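# Pull out the right-side yellow rod and quarter-turn it

## Task

Take the yellow rod that sits closest to the right arm and draw it outward until it stops. Then rotate it by 90 degrees so its player figures end up horizontal. At the end, neither arm or hand may be in contact with the rod, and a camera cable resting on it also counts as contact.

## Robot and tools

Robot: two six-joint arms, left_arm and right_arm, each with a parallel two-finger gripper and a fisheye wrist camera. The cameras are cam_left_wrist and cam_right_wrist, each 672x504 pixels.

Frames. Scene frame: origin at table-top height, halfway between the two nominal bases. +x points out over the table, +z is up, and left_arm is on the +y side. Arm names do not match image sides. Calibrated bases in the scene frame: left_arm at (-0.028, +0.289, +0.027) m and right_arm at (-0.040, -0.349, +0.007) m. Both are nearly unrotated and have +z up. Each arm reports its end_effector_position (metres) and end_effector_quat_wxyz in its own base frame. These readings can be off by a few centimetres, more at long reach. The reported point lies between the finger pads, about 1 cm behind the tips. The fingers point along the gripper's +z axis and separate along its y axis.

Joint order. In every row and every per-arm list, each arm's joints come in this order: wrist pitch (joint4), shoulder (joint2), wrist yaw (joint5), wrist roll (joint6), elbow (joint3), waist (joint1). Stated ranges in rad: waist -2.618 to 3.054, shoulder 0.000 to 3.142, elbow 0.000 to 3.142, wrist pitch -1.571 to 1.571, wrist yaw -1.571 to 1.571, wrist roll -2.094 to 2.094. A joint's true end may differ from these by up to 0.059 rad.

Row format. A row is one flat list of 14 numbers, each in [-1, 1]. Numbers 1 to 6 are left_arm's joint offsets in the order above and number 7 is its opening. Numbers 8 to 14 are the same for right_arm. You always send all 14, even if only one arm should move. Joint numbers are offsets, not poses. They count from the Joint targets the result showed when the action or call began, not from the previous row. A value of 1.0 equals 2.224 rad for the waist, shoulder and elbow, and 8.485 rad for the three wrist joints. Sending the same offset again moves the joint further. The opening number is absolute: +1 is fully open and -1 is closed. To leave a gripper as it is, repeat its current command, because a 0 there is itself a command. An action is rejected for both arms if it would push a joint more than 0.059 rad beyond its range.

execute_actions(actions, cameras): actions is a list of up to 15 actions. Each action is a table of up to 15 rows, and each row lasts one 1/30 s control step. If a table is shorter than 15 rows, its last row is held for the remaining steps. An empty actions list just returns the state and images. cameras picks which images come back: omit it or give ["all"] for all, or [] for none.

move(target, speed, blend, opening_speed, blocking, cameras): target is a single 14-number row, or a list of up to 15 rows used as waypoints. Every waypoint counts from the same starting Joint targets, not from the waypoint before it. All joints of both arms move in step, so the grippers travel along curves. The path does not avoid obstacles or the other arm. speed is in rad/s for the joint with the farthest to go, from 0.01 to 12.57, default 0.5. You can give one value or one per waypoint. blend, in rad, rounds off intermediate waypoints. opening_speed is how fast the gripper command changes, in scale units per second, at least 0.2. With blocking=false the call returns after about 0.5 s while the move keeps running. The result carries a move: line: done, off_target (at rest but more than 0.035 rad from target), moving, held or fault. limits=held means some steps were withheld. done does not rule out contact.

wait(seconds 0 to 10) lets the scene run under the last command. stop brakes a running move, which needs some room to stop. zoom_image(camera, region=[x0,y0,x1,y1]) gives a closer view of the latest image from that camera, with a region of at most 504x504 pixels. read_manual shows the licence texts. finished_scene(scene) takes the current scene number and ends the scene, and this cannot be undone.

Reading results. Joint positions and Joint velocities list each arm's joints (rad, rad/s) followed by the finger-pad gap (m; 0.094 when fully open). "within noise" means the arm is still. Joint targets is the base for your next offsets. Tool commands shows the current gripper commands. grip_measured uses the opening scale; with nothing held it can read a little wide. Joint torques include gravity, have offsets, and wrap at ±28 N m for numbers 2, 5 and 6. "joint sent to its limit" means a joint was stopped at its end. "joint command not followed" means the clearance check changed that arm's targets. Calls that run actions also list joint positions at some control steps.

Motion notes. Joint speed is capped, and each target can only lead the measured angle by a limited amount. Very small turns may not start. Targets that would put the gripper more than 200 mm from where it is get scaled back. If an arm is pressing on something, command its targets back past its measured positions to release it.

Things to avoid: collisions between the two arms, including closing one gripper on the other's fingers. Also avoid fast impacts, shoving hard against the rod or table, dropping things, and letting go of something while it is still moving. Do not keep an arm stretched out or straining for long, because motors heat up. MOTOR HOT warns at 75 °C, an over-temperature fault folds that arm away at 90 °C, and at 100 °C the arm goes limp and falls. Any arm stop or fault is costly. Approach the rod handle slowly, grip it, pull it out to its end stop, roll it a quarter turn with the wrist roll, then open and back away clear of it.

Each tool is called after "Call:" by a JSON object that holds its "method" and its "body", one argument or row to a line.

## Session

Call:
{"method": "execute_actions", "body": {
  "actions": []
}}

Scene clock: 0.00 s.
left_arm: end_effector_position=(+0.4007, +0.0076, +0.1253) grip_measured=+1.000 end_effector_quat_wxyz=(+0.625, -0.028, +0.778, +0.057) | right_arm: end_effector_position=(+0.3999, -0.0295, +0.1148) grip_measured=+1.000 end_effector_quat_wxyz=(+0.608, +0.063, +0.791, -0.024)
Joint names: [wrist pitch, shoulder, wrist yaw, wrist roll, elbow, waist]
Joint positions: left_arm=[0.966 1.539 -0.191 0.014 0.356 -0.068 0.094] | right_arm=[0.914 1.54 0.071 0.059 0.363 -0.045 0.094]
Joint velocities: within noise
Joint torques (N m): no reading
Heat: left arm: 47 °C; right arm: 43 °C.
Joint targets: left_arm=[0.959 1.536 -0.192 0.014 0.359 -0.068] | right_arm=[0.904 1.537 0.071 0.060 0.366 -0.045]
Tool commands: left_gripper/opening=+1.0 right_gripper/opening=+1.0

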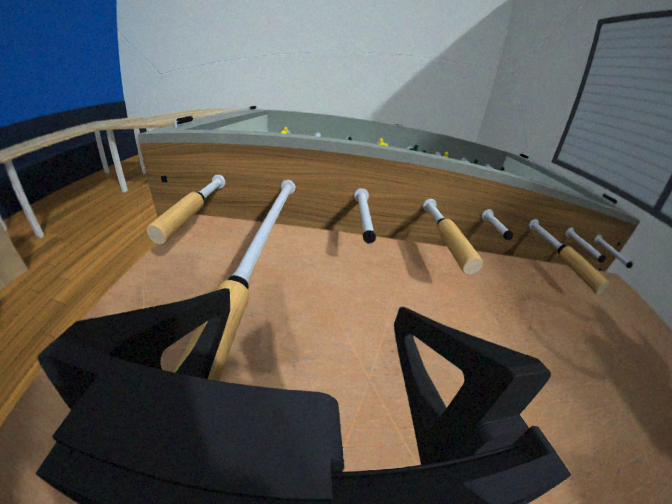

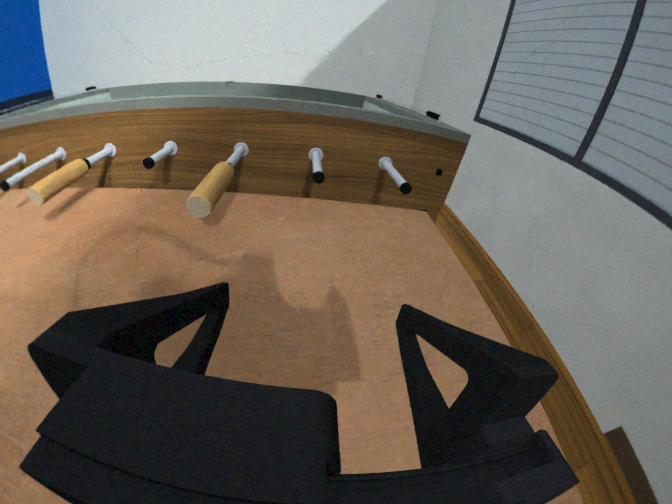

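Call:
{"method": "zoom_image", "body": {
  "camera": "cam_right_wrist",
  "region": [140, 60, 480, 240]
}}

Call:
{"method": "zoom_image", "body": {
  "camera": "cam_left_wrist",
  "region": [220, 90, 640, 290]
}}

Scaled by 1.482 from the camera's 672x504 image, which has a finer 960x720 frame.

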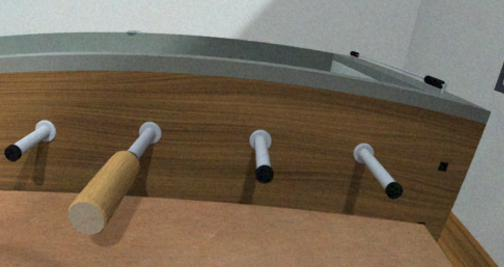

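Scaled by 1.200 from the camera's 672x504 image, which has a finer 960x720 frame.

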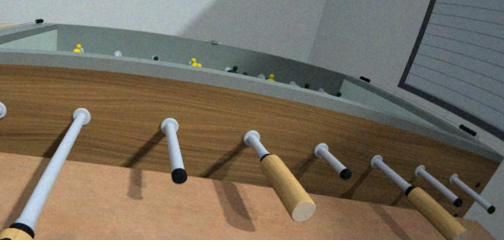

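Call:
{"method": "move", "body": {
  "target": [0,0,0,0,0,0,1,-0.137,-0.09,-0.008,-0.007,0.4636,0.02,1],
  "speed": 1.0,
  "cameras": ["cam_right_wrist"]
}}

Scene clock: 75.93 s.
left_arm: end_effector_position=(+0.4007, +0.0076, +0.1253) grip_measured=+1.000 end_effector_quat_wxyz=(+0.625, -0.028, +0.778, +0.057) | right_arm: end_effector_position=(+0.4446, -0.0055, +0.3964) grip_measured=+1.000 end_effector_quat_wxyz=(+0.632, +0.011, +0.774, -0.006)
Joint names: [wrist pitch, shoulder, wrist yaw, wrist roll, elbow, waist]
Joint positions: left_arm=[0.966 1.539 -0.191 0.014 0.356 -0.068 0.094] | right_arm=[-0.245 1.337 0.015 0.007 1.381 -0.008 0.094]
Joint velocities: within noise
Joint torques (N m): left_arm=[1.85 -6.38 -0.04 0.02 5.33 -0.08] | right_arm=[1.58 -4.52 -0.09 -0.07 8.59 0.77]
Heat: left arm: 46 °C; right arm: 43 °C.
Joint targets: left_arm=[0.959 1.536 -0.192 0.014 0.359 -0.068] | right_arm=[-0.259 1.337 0.003 0.001 1.397 0.000]
move: done
camera_calibration:
cam_right_wrist: T_world_to_cam=[[-0.0368272, -0.982895, 0.180449, -0.0697857], [-0.575126, -0.126823, -0.808174, 0.607986], [0.817235, -0.133544, -0.560618, -0.0240761], [0, 0, 0, 1]] pos_world=[0.366774, 0.00529961, 0.490454]
Images, in order (width x height): cam_right_wrist 672x504.

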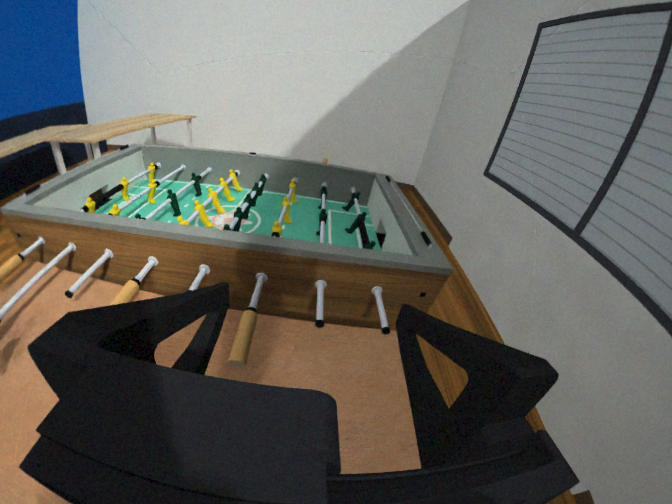

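Call:
{"method": "zoom_image", "body": {
  "camera": "cam_right_wrist",
  "region": [160, 140, 460, 380]
}}

Scaled by 1.680 from the camera's 672x504 image, which has a finer 960x720 frame.

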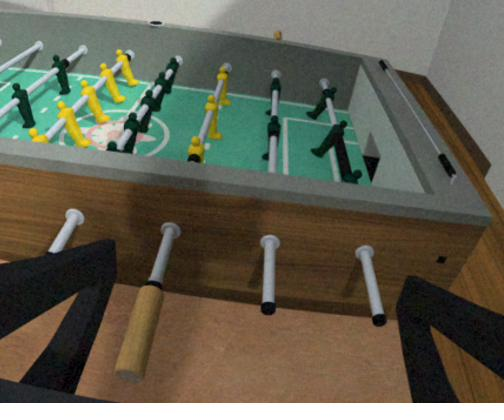

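Call:
{"method": "move", "body": {
  "target": [0,0,0,0,0,0,1,0.1204,0.3758,0.0769,-0.0714,-0.1537,0.178,1],
  "speed": 1.0,
  "cameras": ["cam_right_wrist"]
}}

Call:
{"method": "zoom_image", "body": {
  "camera": "cam_right_wrist",
  "region": [100, 50, 500, 400]
}}

Scene clock: 197.17 s.
left_arm: end_effector_position=(+0.4007, +0.0076, +0.1253) grip_measured=+1.000 end_effector_quat_wxyz=(+0.625, -0.028, +0.778, +0.057) | right_arm: end_effector_position=(+0.5309, +0.1066, +0.0715) grip_measured=+1.000 end_effector_quat_wxyz=(+0.511, -0.214, +0.769, -0.318)
Joint names: [wrist pitch, shoulder, wrist yaw, wrist roll, elbow, waist]
Joint positions: left_arm=[0.966 1.539 -0.191 0.014 0.356 -0.068 0.094] | right_arm=[0.753 2.168 0.652 -0.608 1.062 0.397 0.094]
Joint velocities: within noise
Joint torques (N m): left_arm=[1.83 -6.3 -0.05 0.01 5.37 -0.05] | right_arm=[1.68 -9.26 0.17 0.04 4.96 -0.13]
Heat: left arm: 44 °C; right arm: 46 °C.
Joint targets: left_arm=[0.959 1.536 -0.192 0.014 0.359 -0.068] | right_arm=[0.763 2.173 0.656 -0.605 1.055 0.396]
move: done
camera_calibration:
cam_right_wrist: T_world_to_cam=[[0.0271021, -0.563763, 0.825492, -0.0225815], [-0.716935, -0.586434, -0.376962, 0.502696], [0.696613, -0.581607, -0.420075, -0.160002], [0, 0, 0, 1]] pos_world=[0.472472, 0.189009, 0.140925]
Images, in order (width x height): cam_right_wrist 672x504.

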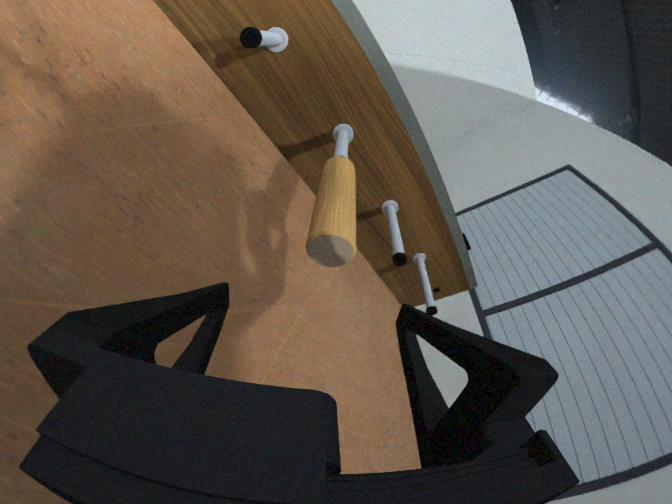

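Scaled by 1.260 from the camera's 672x504 image, which has a finer 960x720 frame.

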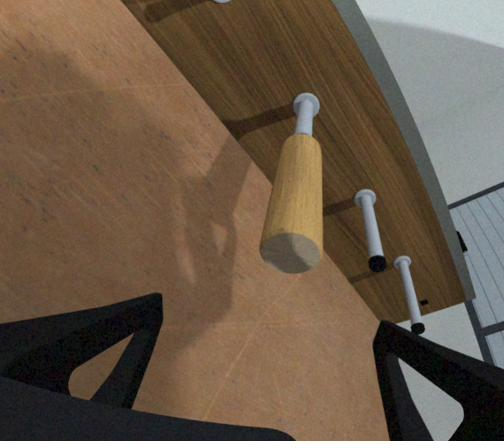

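Call:
{"method": "move", "body": {
  "target": [0,0,0,0,0,0,1,-0.0203,0.0916,-0.0073,-0.0032,0.1763,-0.0294,1],
  "speed": 0.4,
  "cameras": ["cam_right_wrist"]
}}

Call:
{"method": "zoom_image", "body": {
  "camera": "cam_right_wrist",
  "region": [150, 100, 500, 400]
}}

Scene clock: 211.57 s.
left_arm: end_effector_position=(+0.4007, +0.0076, +0.1253) grip_measured=+1.000 end_effector_quat_wxyz=(+0.625, -0.028, +0.778, +0.057) | right_arm: end_effector_position=(+0.6045, +0.1055, +0.0758) grip_measured=+1.000 end_effector_quat_wxyz=(+0.513, -0.209, +0.767, -0.322)
Joint names: [wrist pitch, shoulder, wrist yaw, wrist roll, elbow, waist]
Joint positions: left_arm=[0.966 1.539 -0.191 0.014 0.356 -0.068 0.094] | right_arm=[0.601 2.351 0.606 -0.635 1.421 0.338 0.094]
Joint velocities: within noise
Joint torques (N m): left_arm=[1.84 -6.35 -0.05 0.01 5.34 -0.05] | right_arm=[1.55 -9.57 0 0.02 8.24 -0.64]
Heat: left arm: 44 °C; right arm: 45 °C.
Joint targets: left_arm=[0.959 1.536 -0.192 0.014 0.359 -0.068] | right_arm=[0.591 2.377 0.594 -0.632 1.448 0.330]
move: done
camera_calibration:
cam_right_wrist: T_world_to_cam=[[0.0138228, -0.562519, 0.826669, -0.0208613], [-0.718811, -0.580291, -0.382849, 0.557443], [0.695068, -0.588926, -0.412366, -0.208905], [0, 0, 0, 1]] pos_world=[0.546188, 0.188715, 0.144516]
Images, in order (width x height): cam_right_wrist 672x504.

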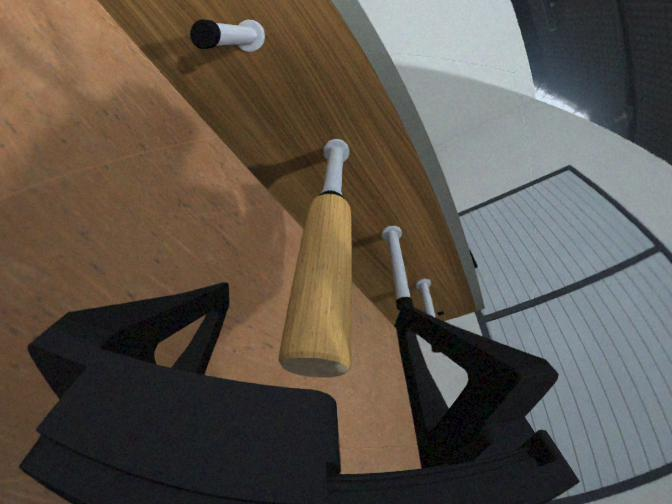

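Scaled by 1.440 from the camera's 672x504 image, which has a finer 960x720 frame.

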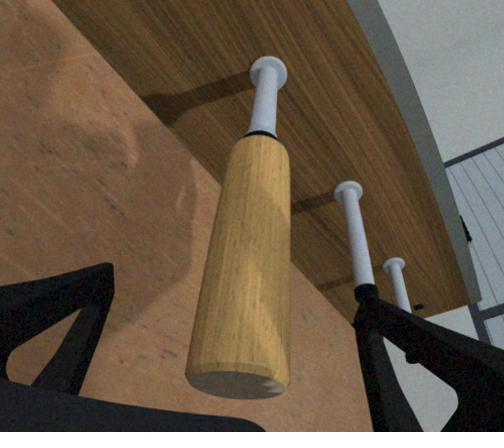

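Call:
{"method": "move", "body": {
  "target": [0,0,0,0,0,0,1,0,0,0,0,0,0,-0.7],
  "opening_speed": 1.0,
  "cameras": ["cam_right_wrist"]
}}

Scene clock: 223.80 s.
left_arm: end_effector_position=(+0.4007, +0.0076, +0.1253) grip_measured=+1.000 end_effector_quat_wxyz=(+0.625, -0.028, +0.778, +0.057) | right_arm: end_effector_position=(+0.6047, +0.1055, +0.0765) grip_measured=-0.304 end_effector_quat_wxyz=(+0.514, -0.209, +0.767, -0.323)
Joint names: [wrist pitch, shoulder, wrist yaw, wrist roll, elbow, waist]
Joint positions: left_arm=[0.966 1.539 -0.191 0.014 0.356 -0.068 0.094] | right_arm=[0.603 2.351 0.608 -0.636 1.421 0.338 0.033]
Joint velocities: within noise
Joint torques (N m): left_arm=[1.83 -6.37 -0.05 0.01 5.33 -0.08] | right_arm=[1.52 -9.57 0.03 0.04 8.18 -0.62]
Heat: left arm: 44 °C; right arm: 44 °C.
Joint targets: left_arm=[0.959 1.536 -0.192 0.014 0.359 -0.068] | right_arm=[0.591 2.377 0.594 -0.633 1.448 0.330]
move: done
camera_calibration:
cam_right_wrist: T_world_to_cam=[[0.0114757, -0.562104, 0.826987, -0.020256], [-0.718389, -0.579919, -0.384203, 0.557653], [0.695547, -0.589689, -0.410464, -0.20925], [0, 0, 0, 1]] pos_world=[0.546387, 0.188615, 0.145114]
Images, in order (width x height): cam_right_wrist 672x504.

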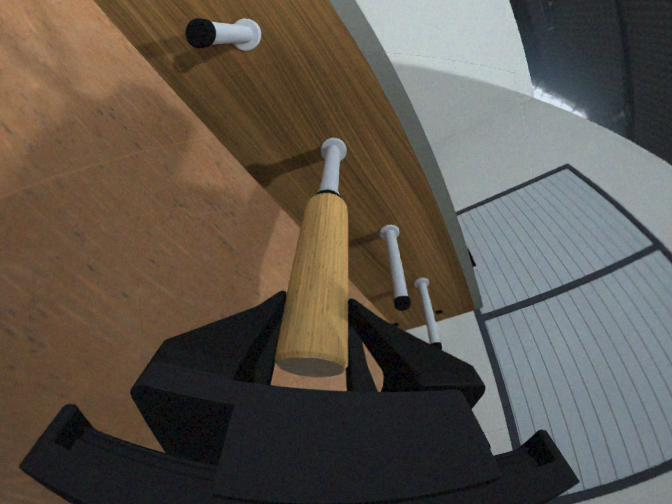

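Call:
{"method": "move", "body": {
  "target": [
    [0,0,0,0,0,0,1,0.0182,-0.0986,0.0072,0.0034,-0.1757,0.0296,-0.7],
    [0,0,0,0,0,0,1,0.0309,-0.1768,0.0169,0.0082,-0.3141,0.0692,-0.7]
  ],
  "blend": [0.05,0],
  "speed": 0.35,
  "cameras": ["cam_right_wrist"]
}}

Call:
{"method": "zoom_image", "body": {
  "camera": "cam_right_wrist",
  "region": [150, 20, 500, 370]
}}

Scene clock: 248.60 s.
left_arm: end_effector_position=(+0.4007, +0.0076, +0.1253) grip_measured=+1.000 end_effector_quat_wxyz=(+0.625, -0.028, +0.778, +0.057) | right_arm: end_effector_position=(+0.4727, +0.1064, +0.0746) grip_measured=-0.304 end_effector_quat_wxyz=(+0.521, -0.209, +0.767, -0.312)
Joint names: [wrist pitch, shoulder, wrist yaw, wrist roll, elbow, waist]
Joint positions: left_arm=[0.966 1.539 -0.191 0.014 0.356 -0.068 0.094] | right_arm=[0.872 2.03 0.701 -0.573 0.807 0.459 0.033]
Joint velocities: within noise
Joint torques (N m): left_arm=[1.85 -6.35 -0.04 0.02 5.39 -0.05] | right_arm=[1.42 -11.97 0.59 0.09 0.7 2.26]
Heat: left arm: 44 °C; right arm: 44 °C.
Joint targets: left_arm=[0.959 1.536 -0.192 0.014 0.359 -0.068] | right_arm=[0.853 1.983 0.737 -0.563 0.749 0.484]
move: off_target (right_arm); right_arm: the elbow is farthest, 0.058 rad from its target
camera_calibration:
cam_right_wrist: T_world_to_cam=[[0.0151369, -0.578619, 0.815457, -0.0157431], [-0.70602, -0.583686, -0.401057, 0.458454], [0.70803, -0.569659, -0.417352, -0.12516], [0, 0, 0, 1]] pos_world=[0.412533, 0.187185, 0.144468]
Images, in order (width x height): cam_right_wrist 672x504.

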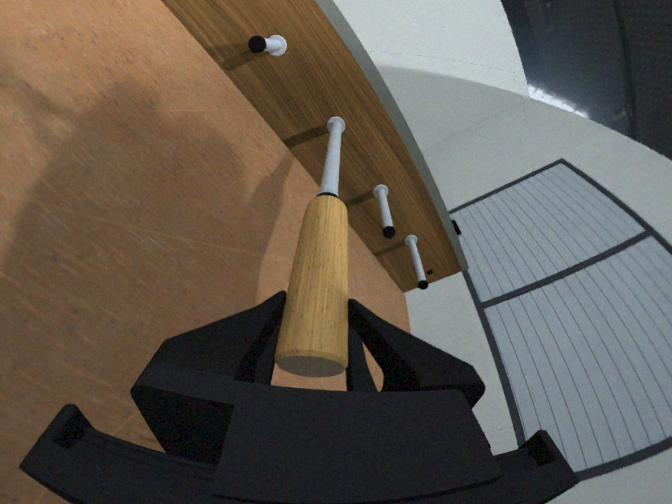

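Scaled by 1.440 from the camera's 672x504 image, which has a finer 960x720 frame.

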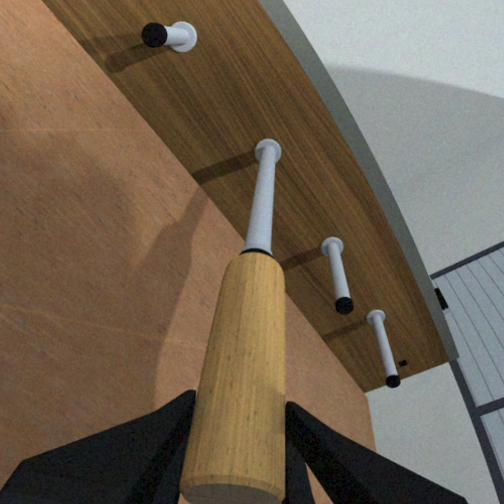

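Call:
{"method": "move", "body": {
  "target": [0,0,0,0,0,0,1,0.003,-0.0304,0.0051,0.0028,-0.0494,0.0207,-0.7],
  "speed": 0.2,
  "cameras": ["cam_right_wrist"]
}}

Scene clock: 267.30 s.
left_arm: end_effector_position=(+0.4007, +0.0076, +0.1253) grip_measured=+1.000 end_effector_quat_wxyz=(+0.625, -0.028, +0.778, +0.057) | right_arm: end_effector_position=(+0.4694, +0.1071, +0.0771) grip_measured=-0.304 end_effector_quat_wxyz=(+0.536, -0.205, +0.766, -0.288)
Joint names: [wrist pitch, shoulder, wrist yaw, wrist roll, elbow, waist]
Joint positions: left_arm=[0.966 1.539 -0.191 0.014 0.356 -0.068 0.094] | right_arm=[0.902 2.008 0.654 -0.549 0.773 0.449 0.033]
Joint velocities: within noise
Joint torques (N m): left_arm=[1.83 -6.32 -0.06 0.02 5.33 -0.05] | right_arm=[1.4 -15.61 1.57 0.11 -5.18 7.24]
Heat: left arm: 43 °C; right arm: 44 °C.
Joint targets: left_arm=[0.959 1.536 -0.192 0.014 0.359 -0.068] | right_arm=[0.878 1.916 0.780 -0.539 0.639 0.530]
move: off_target (right_arm); right_arm: the elbow is farthest, 0.134 rad from its target
camera_calibration:
cam_right_wrist: T_world_to_cam=[[0.0202197, -0.614211, 0.788883, -0.0137849], [-0.682995, -0.584719, -0.437746, 0.449642], [0.730143, -0.529952, -0.431326, -0.134979], [0, 0, 0, 1]] pos_world=[0.405936, 0.182915, 0.149484]
Images, in order (width x height): cam_right_wrist 672x504.

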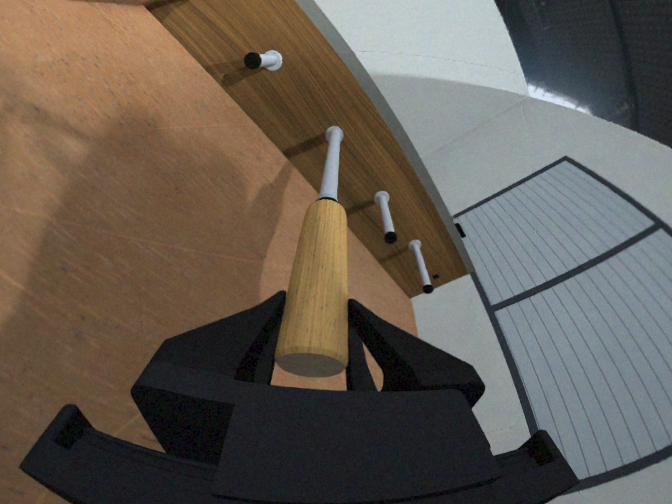

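Call:
{"method": "move", "body": {
  "target": [
    [0,0,0,0,0,0,1,-0.005,0.0432,-0.0066,-0.0037,0.0719,-0.027,-0.7],
    [0,0,0,0,0,0,1,-0.0177,-0.0015,-0.0315,0.0392,0.0560,-0.0568,-0.7],
    [0,0,0,0,0,0,1,-0.0188,-0.0172,-0.0555,0.0795,0.0448,-0.087,-0.7],
    [0,0,0,0,0,0,1,-0.0072,-0.0113,-0.0796,0.1189,0.0275,-0.1196,-0.7],
    [0,0,0,0,0,0,1,0.0171,0.0159,-0.1038,0.1575,0.0041,-0.1547,-0.7]
  ],
  "blend": [0.02,0.08,0.08,0.08,0],
  "speed": 0.5,
  "cameras": ["cam_right_wrist"]
}}

Scene clock: 307.33 s.
left_arm: end_effector_position=(+0.4007, +0.0076, +0.1253) grip_measured=+1.000 end_effector_quat_wxyz=(+0.625, -0.028, +0.778, +0.057) | right_arm: end_effector_position=(+0.4745, +0.1034, +0.0770) grip_measured=-0.305 end_effector_quat_wxyz=(+0.524, +0.196, +0.775, +0.294)
Joint names: [wrist pitch, shoulder, wrist yaw, wrist roll, elbow, waist]
Joint positions: left_arm=[0.966 1.539 -0.191 0.014 0.356 -0.068 0.094] | right_arm=[0.997 1.956 -0.074 0.737 0.677 0.185 0.033]
Joint velocities: within noise
Joint torques (N m): left_arm=[1.84 -6.37 -0.05 0.01 5.34 -0.03] | right_arm=[1.97 -7.75 -0.26 0.67 2.67 0.12]
Heat: left arm: 43 °C; right arm: 46 °C.
Joint targets: left_arm=[0.959 1.536 -0.192 0.014 0.359 -0.068] | right_arm=[1.023 1.951 -0.100 0.797 0.648 0.186]
move: off_target (right_arm); right_arm: the wrist roll is farthest, 0.060 rad from its target
camera_calibration:
cam_right_wrist: T_world_to_cam=[[0.0248161, -0.858733, -0.511821, 0.107121], [-0.707139, 0.346817, -0.616175, 0.379805], [0.706639, 0.37722, -0.598638, -0.210454], [0, 0, 0, 1]] pos_world=[0.414632, 0.0396531, 0.162867]
Images, in order (width x height): cam_right_wrist 672x504.

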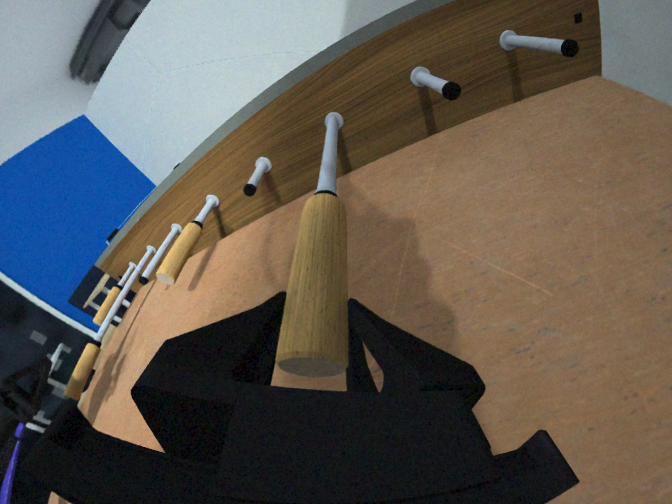

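Call:
{"method": "move", "body": {
  "target": [0,0,0,0,0,0,1,0.008,-0.0013,-0.005,0.0085,-0.0216,-0.0063,-0.7],
  "speed": 0.3,
  "cameras": []
}}

Scene clock: 322.53 s.
left_arm: end_effector_position=(+0.4007, +0.0076, +0.1253) grip_measured=+1.000 end_effector_quat_wxyz=(+0.625, -0.028, +0.778, +0.057) | right_arm: end_effector_position=(+0.4738, +0.1016, +0.0788) grip_measured=-0.305 end_effector_quat_wxyz=(+0.520, +0.218, +0.760, +0.323)
Joint names: [wrist pitch, shoulder, wrist yaw, wrist roll, elbow, waist]
Joint positions: left_arm=[0.966 1.539 -0.191 0.014 0.356 -0.068 0.094] | right_arm=[1.049 1.969 -0.101 0.808 0.664 0.172 0.033]
Joint velocities: within noise
Joint torques (N m): left_arm=[1.85 -6.37 -0.05 0.01 5.33 -0.08] | right_arm=[2.12 -9.13 -0.39 0.73 0.03 0.01]
Heat: left arm: 43 °C; right arm: 46 °C.
Joint targets: left_arm=[0.959 1.536 -0.192 0.014 0.359 -0.068] | right_arm=[1.091 1.948 -0.143 0.869 0.600 0.172]
move: off_target (right_arm); right_arm: the elbow is farthest, 0.064 rad from its target
No camera images: "cameras" was empty.

Call:
{"method": "move", "body": {
  "target": [
    [0,0,0,0,0,0,1,-0.0049,0.0094,0.005,-0.0072,0.0288,0,-0.7],
    [0,0,0,0,0,0,1,-0.0049,0.0094,0.005,-0.0072,0.0288,0,0.05],
    [0,0,0,0,0,0,1,0.0055,-0.0955,0.0116,-0.0065,-0.1265,0.0323,0.05]
  ],
  "speed": 0.4,
  "opening_speed": 2,
  "cameras": ["cam_right_wrist"]
}}

Scene clock: 342.60 s.
left_arm: end_effector_position=(+0.4007, +0.0076, +0.1253) grip_measured=+1.000 end_effector_quat_wxyz=(+0.625, -0.028, +0.778, +0.057) | right_arm: end_effector_position=(+0.3881, +0.1040, +0.0740) grip_measured=+0.048 end_effector_quat_wxyz=(+0.506, +0.214, +0.773, +0.318)
Joint names: [wrist pitch, shoulder, wrist yaw, wrist roll, elbow, waist]
Joint positions: left_arm=[0.966 1.539 -0.191 0.014 0.356 -0.068 0.094] | right_arm=[1.131 1.752 -0.052 0.814 0.332 0.236 0.049]
Joint velocities: within noise
Joint torques (N m): left_arm=[1.82 -6.37 -0.05 -0.01 5.35 -0.06] | right_arm=[1.76 -6.42 0.07 0.01 3.07 0.73]
Heat: left arm: 43 °C; right arm: 46 °C.
Joint targets: left_arm=[0.959 1.536 -0.192 0.014 0.359 -0.068] | right_arm=[1.138 1.736 -0.045 0.814 0.319 0.244]
move: done
camera_calibration:
cam_right_wrist: T_world_to_cam=[[0.0172433, -0.824371, -0.565787, 0.111631], [-0.726049, 0.378729, -0.573949, 0.317607], [0.687427, 0.420686, -0.592003, -0.148879], [0, 0, 0, 1]] pos_world=[0.331017, 0.0343694, 0.157313]
Images, in order (width x height): cam_right_wrist 672x504.

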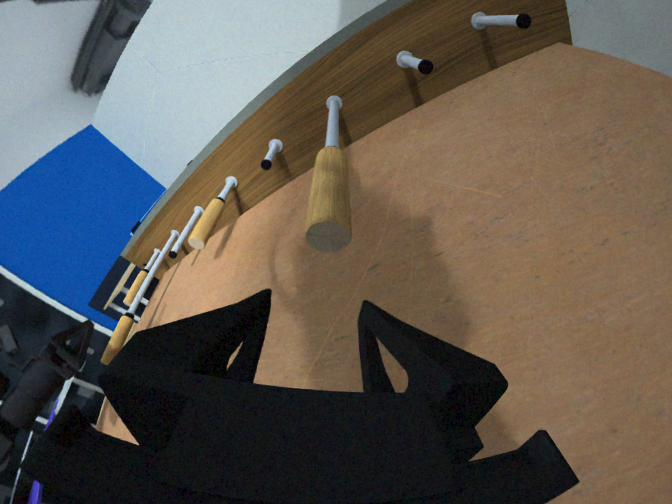

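Call:
{"method": "move", "body": {
  "target": [
    [0,0,0,0,0,0,1,0,-0.1286,0,0,0,0,0.05],
    [0,0,0,0,0,0,1,-0.1648,-0.1794,0.0053,-0.0959,0.4847,-0.1097,0.05]
  ],
  "speed": 1.0,
  "blend": [0.1,0],
  "cameras": ["cam_right_wrist"]
}}

Call:
{"method": "zoom_image", "body": {
  "camera": "cam_right_wrist",
  "region": [160, 140, 460, 380]
}}

Scene clock: 355.37 s.
left_arm: end_effector_position=(+0.4007, +0.0076, +0.1253) grip_measured=+1.000 end_effector_quat_wxyz=(+0.625, -0.028, +0.778, +0.057) | right_arm: end_effector_position=(+0.4461, +0.0041, +0.3911) grip_measured=+0.048 end_effector_quat_wxyz=(+0.628, +0.000, +0.778, +0.005)
Joint names: [wrist pitch, shoulder, wrist yaw, wrist roll, elbow, waist]
Joint positions: left_arm=[0.966 1.539 -0.191 0.014 0.356 -0.068 0.094] | right_arm=[-0.247 1.343 -0.002 0.008 1.376 0.006 0.049]
Joint velocities: within noise
Joint torques (N m): left_arm=[1.84 -6.31 -0.03 0.01 5.35 -0.05] | right_arm=[1.65 -5.01 0.07 -0.04 8.99 -0.51]
Heat: left arm: 43 °C; right arm: 46 °C.
Joint targets: left_arm=[0.959 1.536 -0.192 0.014 0.359 -0.068] | right_arm=[-0.260 1.337 0.000 0.000 1.397 0.000]
move: done
camera_calibration:
cam_right_wrist: T_world_to_cam=[[-0.00362441, -0.984245, 0.176774, -0.0727523], [-0.580704, -0.141844, -0.801663, 0.605913], [0.814106, -0.105559, -0.571041, -0.0215903], [0, 0, 0, 1]] pos_world=[0.369169, 0.0120597, 0.48627]
Images, in order (width x height): cam_right_wrist 672x504.

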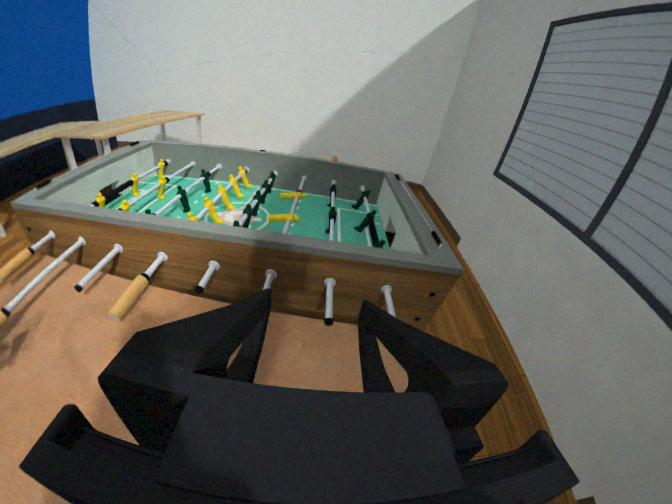

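Scaled by 1.680 from the camera's 672x504 image, which has a finer 960x720 frame.

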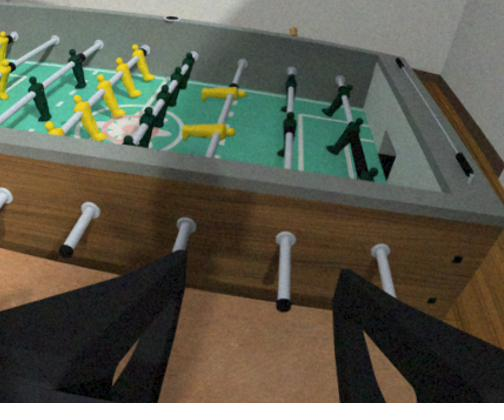

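Call:
{"method": "finished_scene", "body": {
  "scene": 1
}}

The scene is finished: the task was done.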